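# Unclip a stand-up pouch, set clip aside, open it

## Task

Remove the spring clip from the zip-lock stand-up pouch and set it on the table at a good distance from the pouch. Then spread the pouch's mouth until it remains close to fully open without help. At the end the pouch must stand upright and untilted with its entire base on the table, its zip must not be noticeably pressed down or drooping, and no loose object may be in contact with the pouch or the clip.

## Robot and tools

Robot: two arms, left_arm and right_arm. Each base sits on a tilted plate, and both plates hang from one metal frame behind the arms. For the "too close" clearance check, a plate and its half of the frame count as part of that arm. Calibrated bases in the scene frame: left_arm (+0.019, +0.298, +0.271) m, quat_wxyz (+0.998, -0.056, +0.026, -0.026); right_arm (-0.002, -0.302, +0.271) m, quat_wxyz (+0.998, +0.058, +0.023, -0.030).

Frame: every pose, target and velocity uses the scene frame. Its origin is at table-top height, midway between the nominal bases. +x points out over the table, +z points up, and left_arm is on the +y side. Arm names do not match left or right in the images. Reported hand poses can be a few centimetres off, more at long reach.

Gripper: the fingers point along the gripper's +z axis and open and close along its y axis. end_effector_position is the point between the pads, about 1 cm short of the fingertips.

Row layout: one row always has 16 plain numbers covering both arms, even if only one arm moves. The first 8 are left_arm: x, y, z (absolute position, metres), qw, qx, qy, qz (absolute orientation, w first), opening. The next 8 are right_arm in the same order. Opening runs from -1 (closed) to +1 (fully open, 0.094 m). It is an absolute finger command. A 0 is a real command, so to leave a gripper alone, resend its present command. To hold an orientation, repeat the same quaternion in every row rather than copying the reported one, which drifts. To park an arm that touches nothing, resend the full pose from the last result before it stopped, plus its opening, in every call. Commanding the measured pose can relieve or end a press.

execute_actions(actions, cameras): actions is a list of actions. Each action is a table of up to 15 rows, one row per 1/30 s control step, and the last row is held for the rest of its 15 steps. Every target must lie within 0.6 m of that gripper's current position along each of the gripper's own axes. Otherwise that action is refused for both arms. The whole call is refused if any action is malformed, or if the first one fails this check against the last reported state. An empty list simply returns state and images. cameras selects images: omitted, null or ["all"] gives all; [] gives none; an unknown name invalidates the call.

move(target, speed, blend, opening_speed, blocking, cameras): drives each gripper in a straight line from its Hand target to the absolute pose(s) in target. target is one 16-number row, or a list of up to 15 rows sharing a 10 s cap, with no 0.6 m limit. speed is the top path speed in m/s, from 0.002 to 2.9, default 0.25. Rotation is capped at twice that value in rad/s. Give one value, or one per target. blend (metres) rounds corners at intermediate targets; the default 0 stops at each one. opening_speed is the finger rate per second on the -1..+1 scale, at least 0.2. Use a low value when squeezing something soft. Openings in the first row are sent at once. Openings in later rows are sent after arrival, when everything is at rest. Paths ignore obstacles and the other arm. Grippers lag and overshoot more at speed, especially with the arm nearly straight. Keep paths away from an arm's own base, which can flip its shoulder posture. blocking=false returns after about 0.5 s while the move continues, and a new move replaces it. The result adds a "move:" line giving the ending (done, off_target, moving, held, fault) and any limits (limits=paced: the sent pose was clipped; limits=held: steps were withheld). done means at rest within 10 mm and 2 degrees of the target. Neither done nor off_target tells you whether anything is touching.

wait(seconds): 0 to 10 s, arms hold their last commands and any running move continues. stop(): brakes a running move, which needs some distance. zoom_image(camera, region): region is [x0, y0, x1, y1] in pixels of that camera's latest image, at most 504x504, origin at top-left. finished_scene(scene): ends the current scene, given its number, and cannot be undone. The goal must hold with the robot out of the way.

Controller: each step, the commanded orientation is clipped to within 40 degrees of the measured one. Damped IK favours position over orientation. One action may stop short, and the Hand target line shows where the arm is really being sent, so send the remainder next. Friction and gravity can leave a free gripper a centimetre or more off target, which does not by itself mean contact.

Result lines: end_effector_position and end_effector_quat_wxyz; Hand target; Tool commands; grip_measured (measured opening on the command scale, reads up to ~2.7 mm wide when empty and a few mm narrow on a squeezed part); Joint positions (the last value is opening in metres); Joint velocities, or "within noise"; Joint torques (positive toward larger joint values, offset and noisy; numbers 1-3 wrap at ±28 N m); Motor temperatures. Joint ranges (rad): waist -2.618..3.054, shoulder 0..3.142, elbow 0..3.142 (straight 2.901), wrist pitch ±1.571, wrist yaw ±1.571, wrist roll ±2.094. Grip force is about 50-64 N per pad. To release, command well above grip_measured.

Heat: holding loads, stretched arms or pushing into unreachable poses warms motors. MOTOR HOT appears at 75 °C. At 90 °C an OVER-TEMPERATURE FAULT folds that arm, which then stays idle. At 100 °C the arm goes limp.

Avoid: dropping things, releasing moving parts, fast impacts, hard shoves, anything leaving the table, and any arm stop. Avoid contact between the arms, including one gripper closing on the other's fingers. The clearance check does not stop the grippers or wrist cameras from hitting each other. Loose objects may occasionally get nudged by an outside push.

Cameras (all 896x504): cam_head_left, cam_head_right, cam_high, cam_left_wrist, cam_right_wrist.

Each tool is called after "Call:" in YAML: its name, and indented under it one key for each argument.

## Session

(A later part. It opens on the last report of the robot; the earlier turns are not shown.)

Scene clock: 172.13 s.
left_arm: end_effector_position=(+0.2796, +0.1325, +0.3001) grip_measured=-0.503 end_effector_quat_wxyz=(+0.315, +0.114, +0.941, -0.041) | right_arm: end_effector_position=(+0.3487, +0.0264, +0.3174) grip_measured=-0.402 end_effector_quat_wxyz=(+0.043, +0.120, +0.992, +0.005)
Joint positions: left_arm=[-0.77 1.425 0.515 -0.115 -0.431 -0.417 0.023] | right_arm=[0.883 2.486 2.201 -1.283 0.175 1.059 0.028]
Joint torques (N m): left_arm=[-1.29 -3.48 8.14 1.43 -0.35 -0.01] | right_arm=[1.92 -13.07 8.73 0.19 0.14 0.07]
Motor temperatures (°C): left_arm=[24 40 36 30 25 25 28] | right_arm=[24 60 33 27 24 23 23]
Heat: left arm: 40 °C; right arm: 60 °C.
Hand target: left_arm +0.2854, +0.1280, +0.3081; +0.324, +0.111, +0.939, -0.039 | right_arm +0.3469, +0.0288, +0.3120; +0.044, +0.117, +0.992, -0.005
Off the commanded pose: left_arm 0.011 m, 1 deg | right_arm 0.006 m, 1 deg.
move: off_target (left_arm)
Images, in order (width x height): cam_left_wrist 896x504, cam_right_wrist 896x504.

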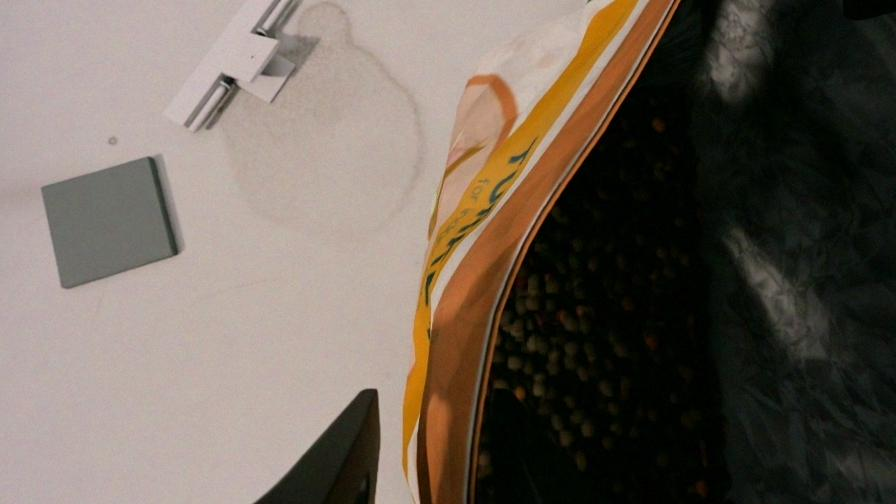

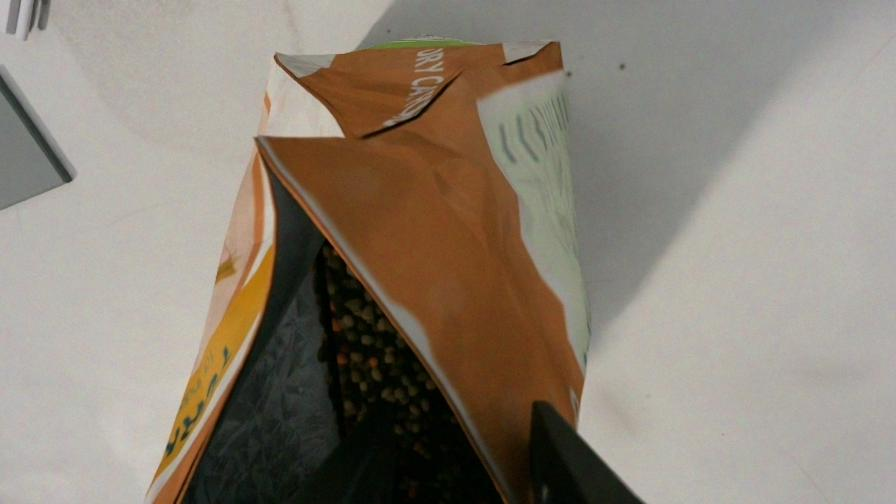

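Call:
move:
  target:
    - [0.2855,0.122,0.33,0.3233,0.1111,0.9390,-0.0383,-0.5,0.347,0.029,0.35,0.0433,0.1174,0.9921,-0.0051,-0.4]
    - [0.2855,0.122,0.40,0.3233,0.1111,0.9390,-0.0383,-0.5,0.34,0.02,0.41,0.1287,0.1166,0.9848,-0.0152,-0.4]
  speed: [0.06, 0.1]
  cameras: ["cam_right_wrist", "cam_left_wrist", "cam_high"]

Scene clock: 174.80 s.
left_arm: end_effector_position=(+0.2810, +0.1252, +0.3836) grip_measured=-0.503 end_effector_quat_wxyz=(+0.306, +0.118, +0.944, -0.032) | right_arm: end_effector_position=(+0.3389, +0.0227, +0.3873) grip_measured=-0.402 end_effector_quat_wxyz=(+0.109, +0.113, +0.987, -0.026)
Joint positions: left_arm=[-0.831 1.314 0.813 -0.577 -0.465 -0.478 0.023] | right_arm=[0.961 2.45 2.387 -1.499 0.32 1.118 0.028]
Joint torques (N m): left_arm=[-1.35 -5.09 9.01 1.32 -0.34 -0.06] | right_arm=[1.72 -18.32 7.31 0.2 0.32 0.06]
Motor temperatures (°C): left_arm=[24 39 36 30 25 25 27] | right_arm=[24 60 33 27 23 23 23]
Heat: left arm: 39 °C; right arm: 60 °C.
Hand target: left_arm +0.2854, +0.1221, +0.3998; +0.323, +0.111, +0.939, -0.039 | right_arm +0.3398, +0.0198, +0.4094; +0.128, +0.117, +0.985, -0.015
Off the commanded pose: left_arm 0.017 m, 2 deg | right_arm 0.023 m, 3 deg.
move: off_target (left_arm, right_arm)
Images, in order (width x height): cam_high 896x504, cam_left_wrist 896x504, cam_right_wrist 896x504.

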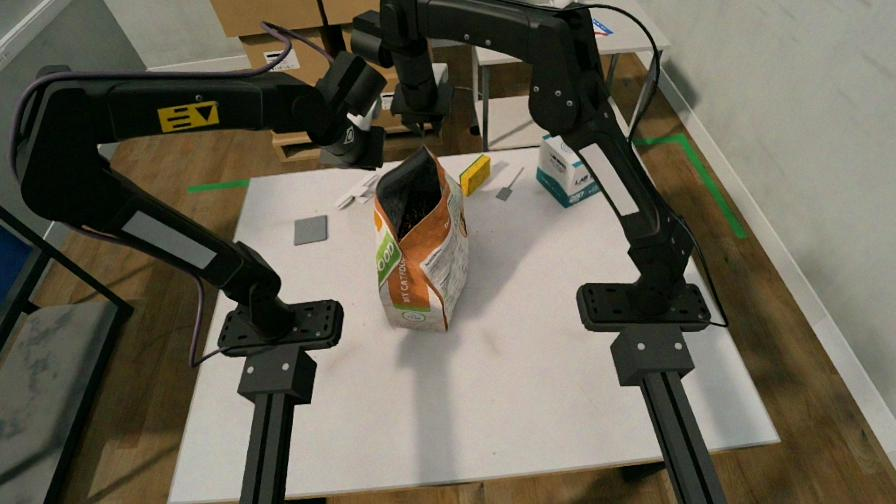

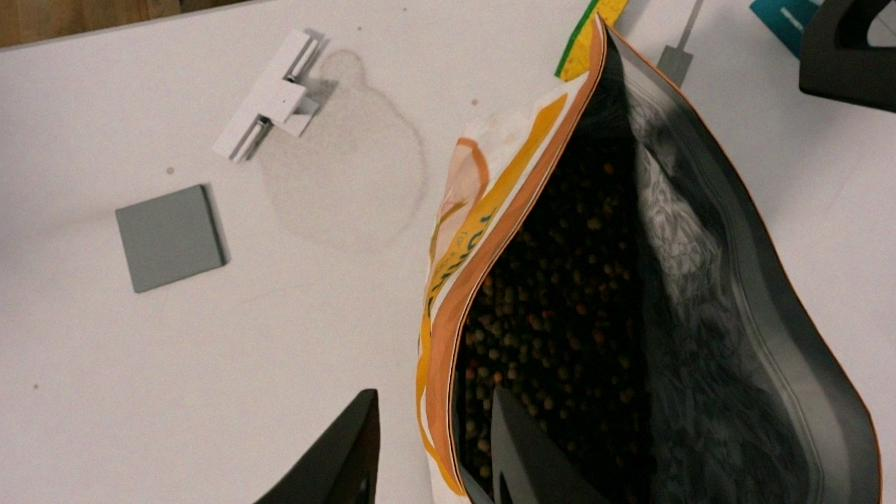

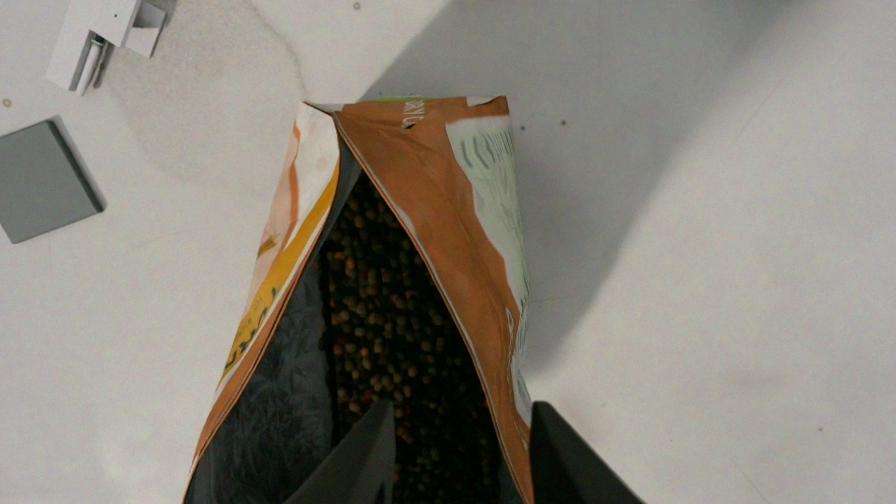

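Call:
execute_actions:
  actions: []
  cameras: ["cam_high", "cam_left_wrist", "cam_right_wrist"]

Scene clock: 175.93 s.
left_arm: end_effector_position=(+0.2809, +0.1253, +0.3835) grip_measured=-0.503 end_effector_quat_wxyz=(+0.306, +0.117, +0.944, -0.031) | right_arm: end_effector_position=(+0.3389, +0.0226, +0.3873) grip_measured=-0.402 end_effector_quat_wxyz=(+0.109, +0.114, +0.987, -0.026)
Joint positions: left_arm=[-0.831 1.314 0.813 -0.578 -0.465 -0.479 0.023] | right_arm=[0.961 2.45 2.387 -1.5 0.32 1.119 0.028]
Joint velocities: within noise
Joint torques (N m): left_arm=[-1.33 -5.09 8.96 1.33 -0.35 -0.05] | right_arm=[1.72 -18.33 7.32 0.21 0.31 0.08]
Motor temperatures (°C): left_arm=[24 39 36 30 25 25 27] | right_arm=[24 60 33 27 23 23 23]
Heat: left arm: 39 °C; right arm: 60 °C.
Hand target: left_arm +0.2854, +0.1221, +0.3998; +0.323, +0.111, +0.939, -0.039 | right_arm +0.3398, +0.0199, +0.4094; +0.128, +0.117, +0.985, -0.015
Tool commands: left_gripper/opening=-0.5 right_gripper/opening=-0.4
Off the commanded pose: left_arm 0.017 m, 2 deg | right_arm 0.023 m, 3 deg.
Images, in order (width x height): cam_high 896x504, cam_left_wrist 896x504, cam_right_wrist 896x504.

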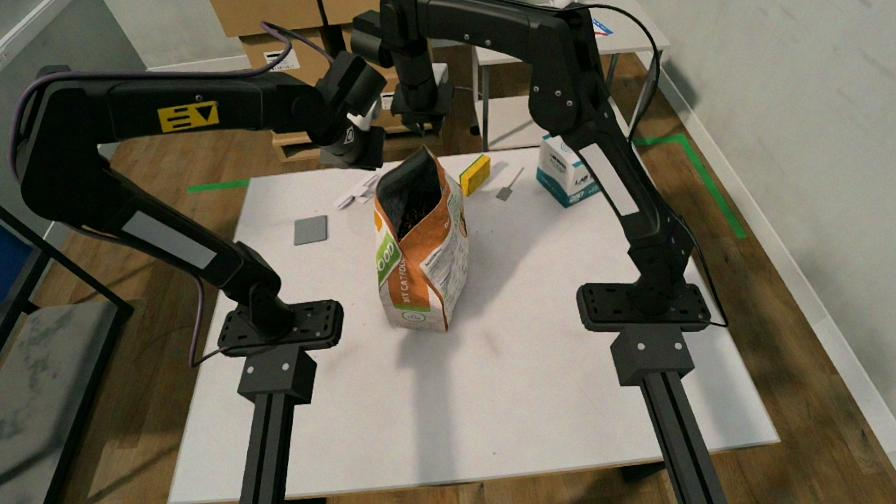

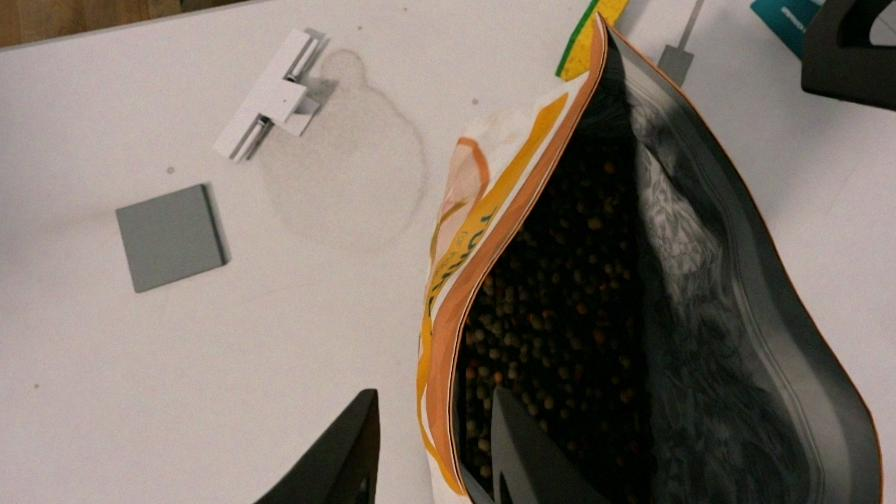

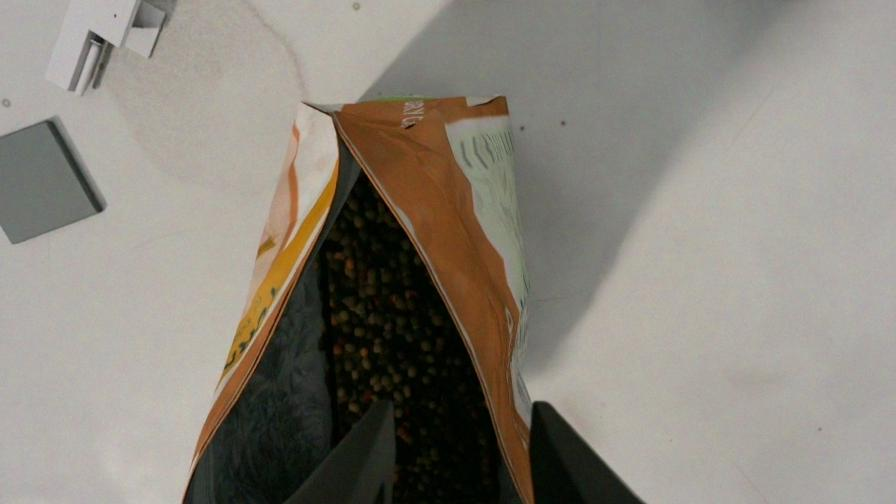

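Call:
move:
  target:
    - [0.285, 0.13, 0.44, 0.3233, 0.1111, 0.9390, -0.0383, -0.5, 0.335, 0.0, 0.46, 0.1287, 0.1166, 0.9848, -0.0152, -0.4]
    - [0.28, 0.26, 0.45, 0.487, 0.383, 0.744, -0.251, -0.5, 0.28, -0.22, 0.48, 0.53, -0.25, 0.80, 0.10, -0.4]
  speed: [0.12, 0.25]
  blend: [0.03, 0]

Scene clock: 180.90 s.
left_arm: end_effector_position=(+0.2770, +0.2590, +0.4371) grip_measured=-0.503 end_effector_quat_wxyz=(+0.475, +0.381, +0.753, -0.248) | right_arm: end_effector_position=(+0.2802, -0.2213, +0.4807) grip_measured=-0.402 end_effector_quat_wxyz=(+0.529, -0.248, +0.806, +0.096)
Joint positions: left_arm=[0.452 1.013 0.69 -0.775 1.009 1.14 0.023] | right_arm=[0.358 0.706 0.578 -0.322 -0.11 -0.307 0.028]
Joint torques (N m): left_arm=[0.36 -1.78 8.91 0.84 0.75 0.06] | right_arm=[-0.34 -0.84 6.97 2.27 -0.28 0]
Motor temperatures (°C): left_arm=[24 39 36 30 25 25 27] | right_arm=[24 58 32 27 23 23 23]
Heat: left arm: 39 °C; right arm: 58 °C.
Hand target: left_arm +0.2800, +0.2599, +0.4498; +0.487, +0.383, +0.744, -0.250 | right_arm +0.2800, -0.2200, +0.4800; +0.532, -0.251, +0.803, +0.100
Off the commanded pose: left_arm 0.013 m, 2 deg | right_arm 0.002 m, 1 deg.
move: off_target (left_arm); blend cut to 0.0272 m at target 1

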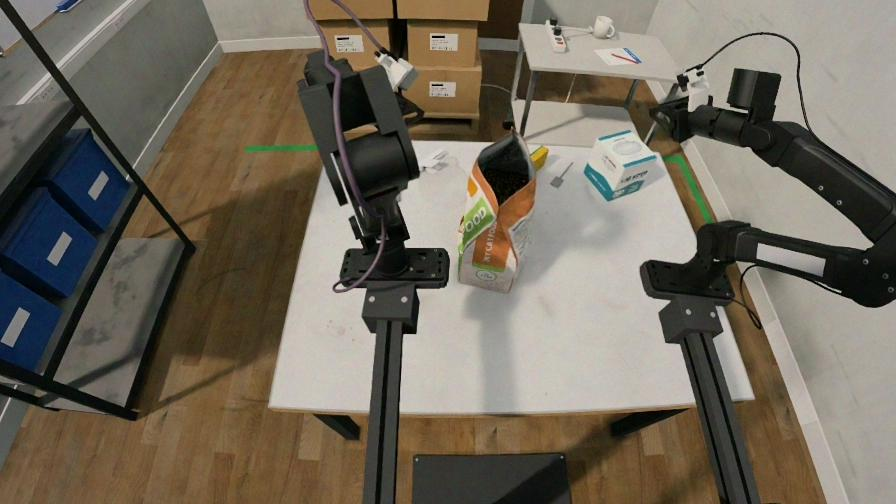

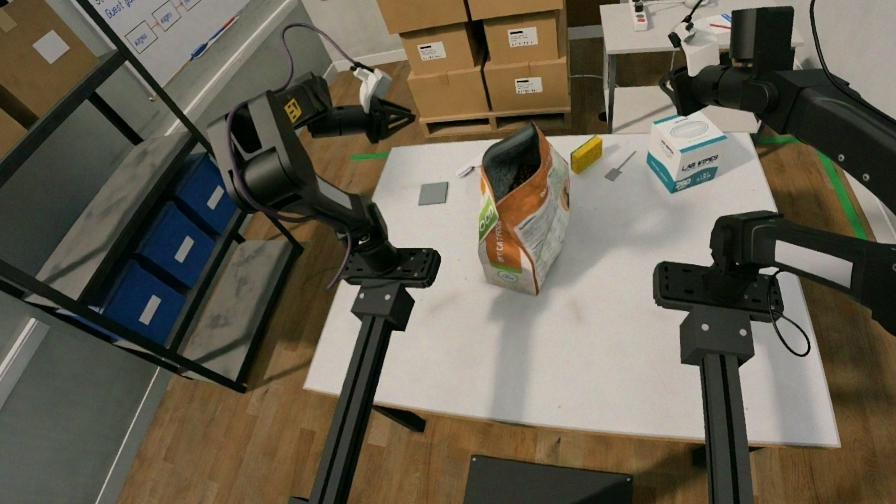

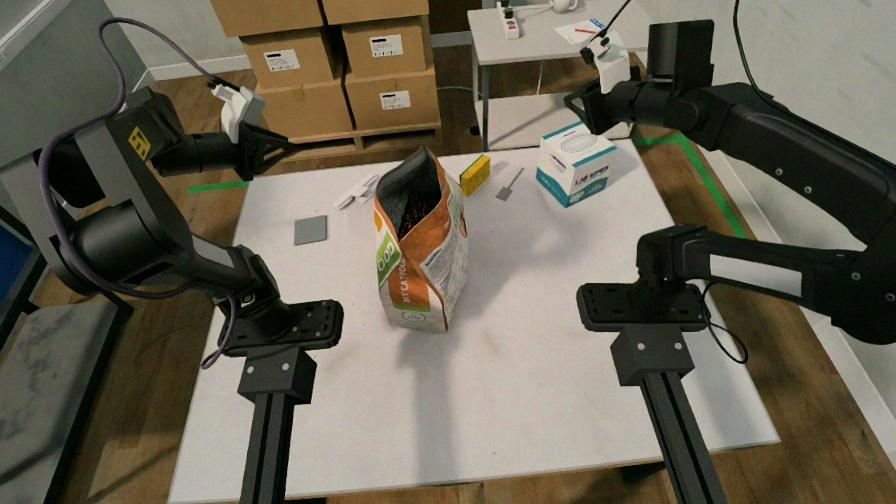

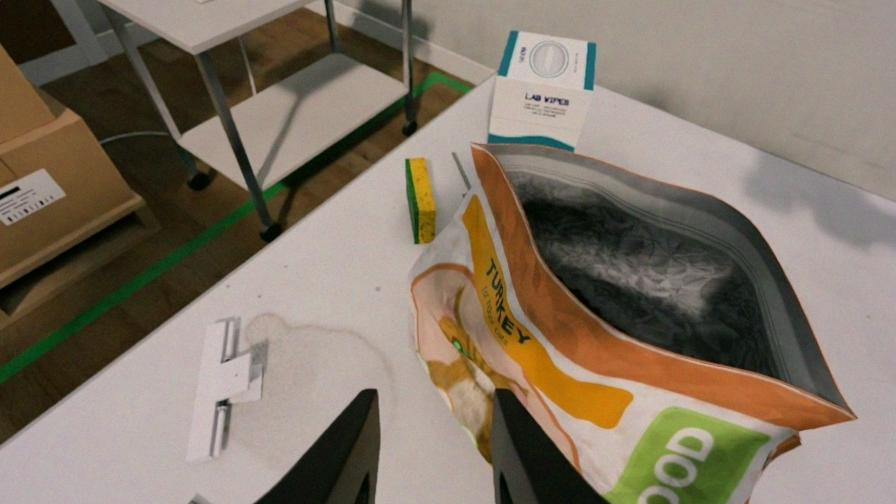

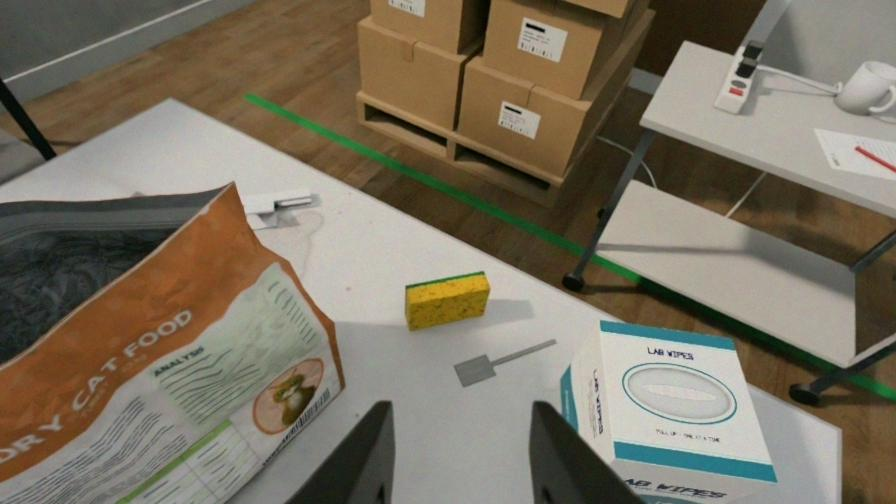

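Call:
zoom_image:
  camera: "cam_high"
  region: [340, 130, 500, 340]

Call:
zoom_image:
  camera: "cam_head_right"
  region: [450, 100, 610, 310]

Call:
zoom_image:
  camera: "cam_head_left"
  region: [420, 110, 580, 310]

Scaled by 2.400 from the camera's image (finer frame: 1280x720).

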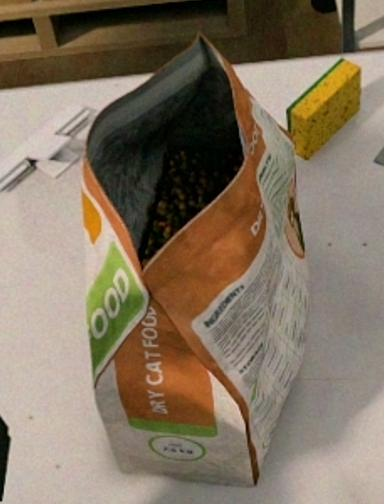

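Scaled by 2.400 from the camera's image (finer frame: 1280x720).

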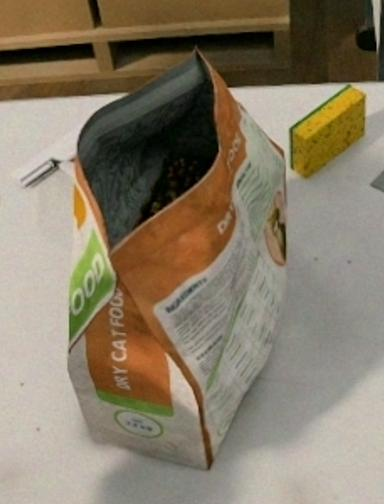

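Scaled by 2.520 from the camera's image (finer frame: 1280x720).

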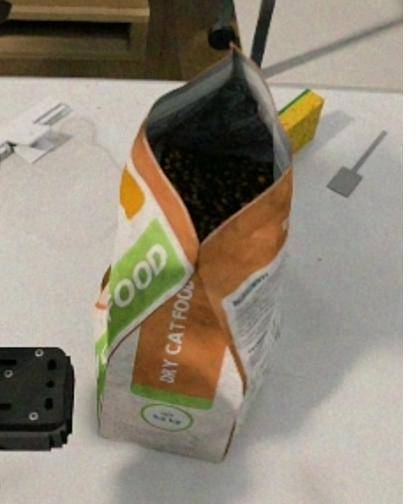

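Call:
move:
  target: [0.265, 0.075, 0.46, 0.3233, 0.1111, 0.9390, -0.0383, -0.5, 0.28, -0.22, 0.48, 0.53, -0.25, 0.80, 0.10, -0.4]
  speed: 0.2
  cameras: ["cam_left_wrist", "cam_high"]

Scene clock: 185.40 s.
left_arm: end_effector_position=(+0.2615, +0.0781, +0.4490) grip_measured=-0.503 end_effector_quat_wxyz=(+0.312, +0.116, +0.942, -0.037) | right_arm: end_effector_position=(+0.2802, -0.2212, +0.4808) grip_measured=-0.402 end_effector_quat_wxyz=(+0.529, -0.248, +0.806, +0.097)
Joint positions: left_arm=[-1.032 1.417 1.134 -0.877 -0.554 -0.682 0.023] | right_arm=[0.358 0.706 0.578 -0.322 -0.111 -0.308 0.028]
Joint torques (N m): left_arm=[-1.18 -3.92 9.24 1.23 -0.44 -0.04] | right_arm=[-0.35 -0.83 6.95 2.27 -0.27 -0.01]
Heat: left arm: 39 °C; right arm: 54 °C.
Hand target: left_arm +0.2649, +0.0752, +0.4600; +0.324, +0.111, +0.939, -0.039 | right_arm +0.2800, -0.2200, +0.4800; +0.532, -0.251, +0.803, +0.100
Off the commanded pose: left_arm 0.012 m, 1 deg | right_arm 0.001 m, 1 deg.
move: off_target (left_arm)
Images, in order (width x height): cam_high 896x504, cam_left_wrist 896x504.

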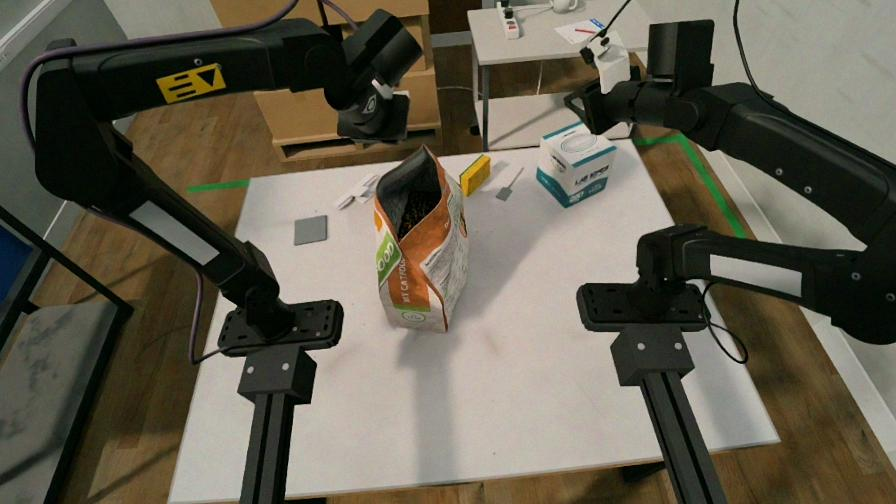

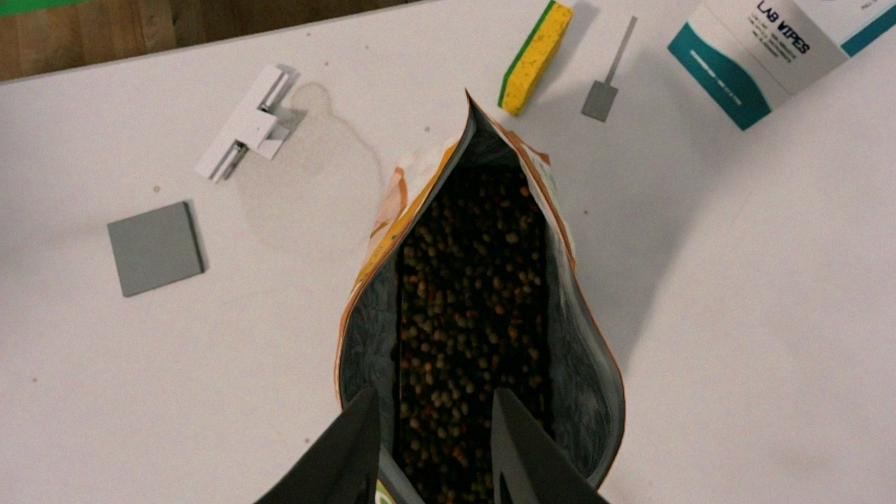

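Call:
move:
  target: [0.28, 0.28, 0.45, 0.487, 0.383, 0.744, -0.251, -0.5, 0.28, -0.22, 0.48, 0.53, -0.25, 0.80, 0.10, -0.4]
  speed: 0.25
  cameras: ["cam_head_left", "cam_head_right", "cam_high", "cam_left_wrist", "cam_right_wrist"]

Call:
zoom_image:
  camera: "cam_left_wrist"
  region: [392, 100, 896, 504]

Scene clock: 191.80 s.
left_arm: end_effector_position=(+0.2764, +0.2782, +0.4376) grip_measured=-0.503 end_effector_quat_wxyz=(+0.474, +0.383, +0.753, -0.249) | right_arm: end_effector_position=(+0.2803, -0.2212, +0.4809) grip_measured=-0.402 end_effector_quat_wxyz=(+0.529, -0.248, +0.806, +0.097)
Joint positions: left_arm=[0.556 1.1 0.761 -0.929 1.049 1.338 0.023] | right_arm=[0.358 0.706 0.578 -0.321 -0.111 -0.308 0.028]
Joint torques (N m): left_arm=[0.38 -2.3 8.62 0.6 0.82 0.07] | right_arm=[-0.35 -0.84 6.95 2.27 -0.26 -0.02]
Motor temperatures (°C): left_arm=[24 38 37 29 25 25 27] | right_arm=[24 49 33 30 23 23 23]
Heat: left arm: 38 °C; right arm: 49 °C.
Hand target: left_arm +0.2800, +0.2799, +0.4498; +0.487, +0.383, +0.744, -0.250 | right_arm +0.2800, -0.2201, +0.4800; +0.532, -0.251, +0.803, +0.100
Off the commanded pose: left_arm 0.013 m, 2 deg | right_arm 0.002 m, 1 deg.
move: off_target (left_arm)

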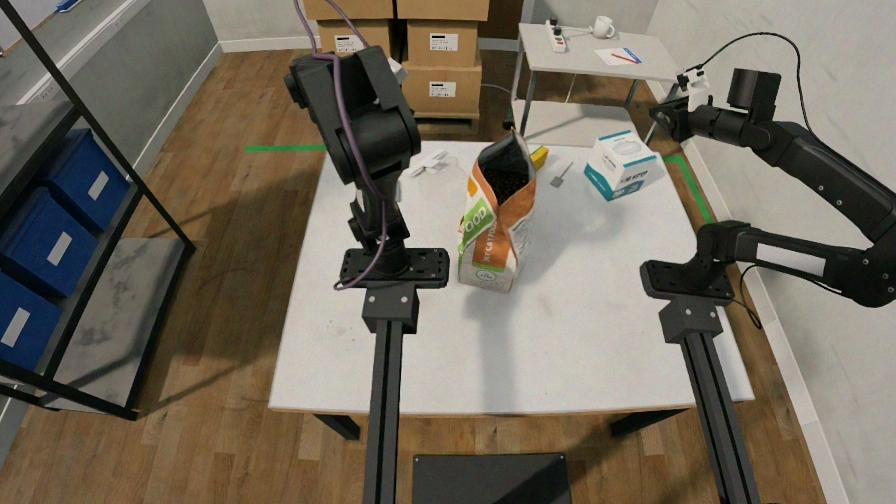

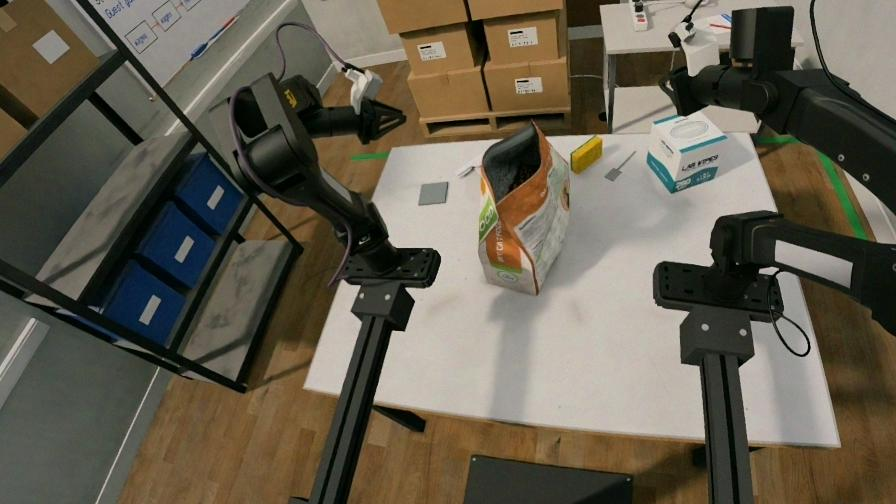

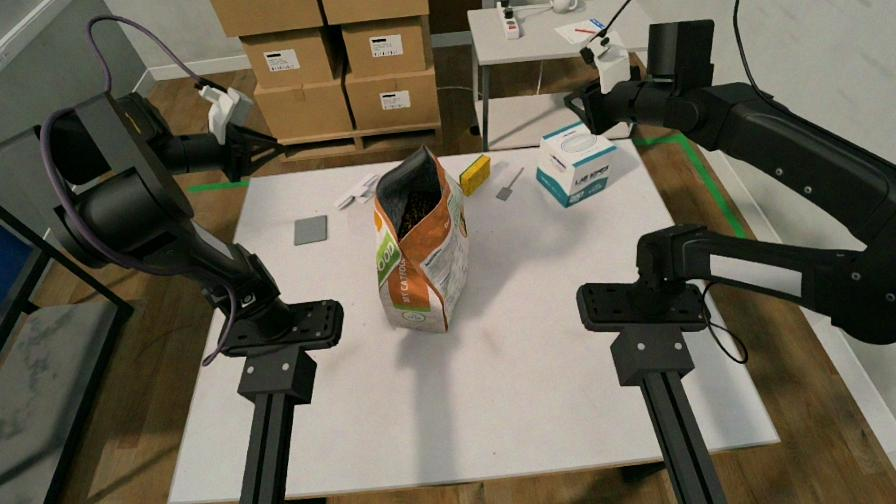

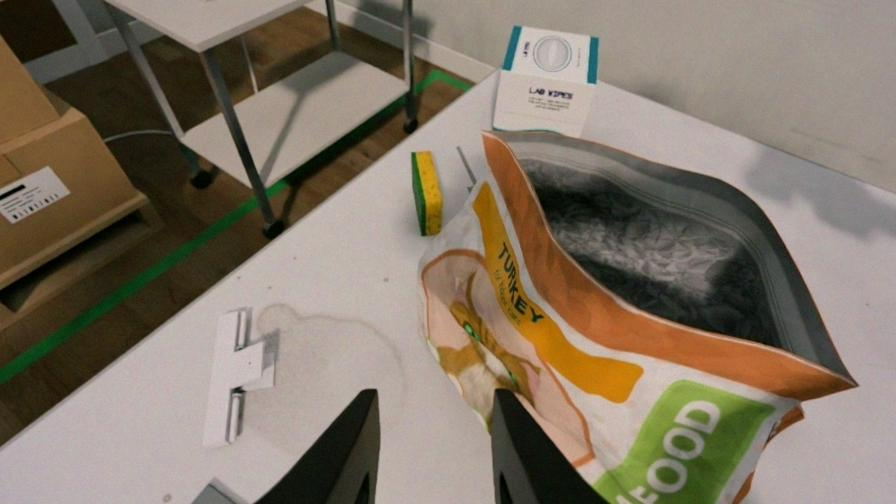

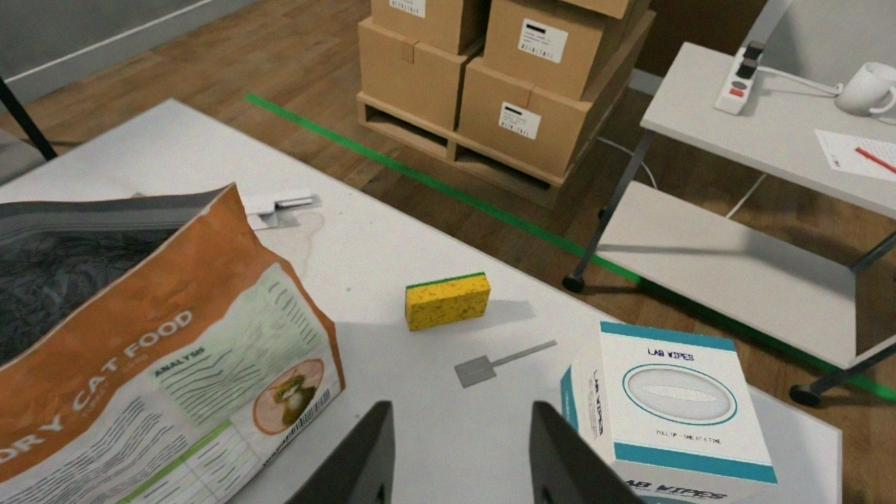

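Scaled by 1.000.

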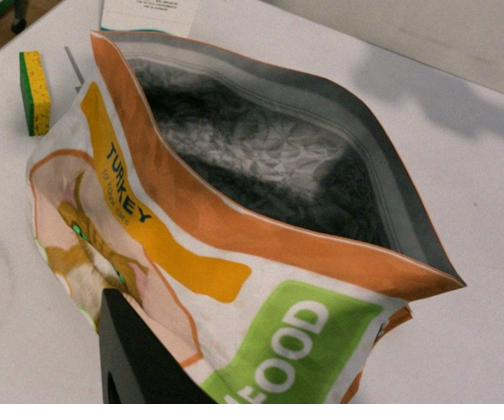

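Call:
finished_scene:
  scene: 2

The scene is finished: the task was done.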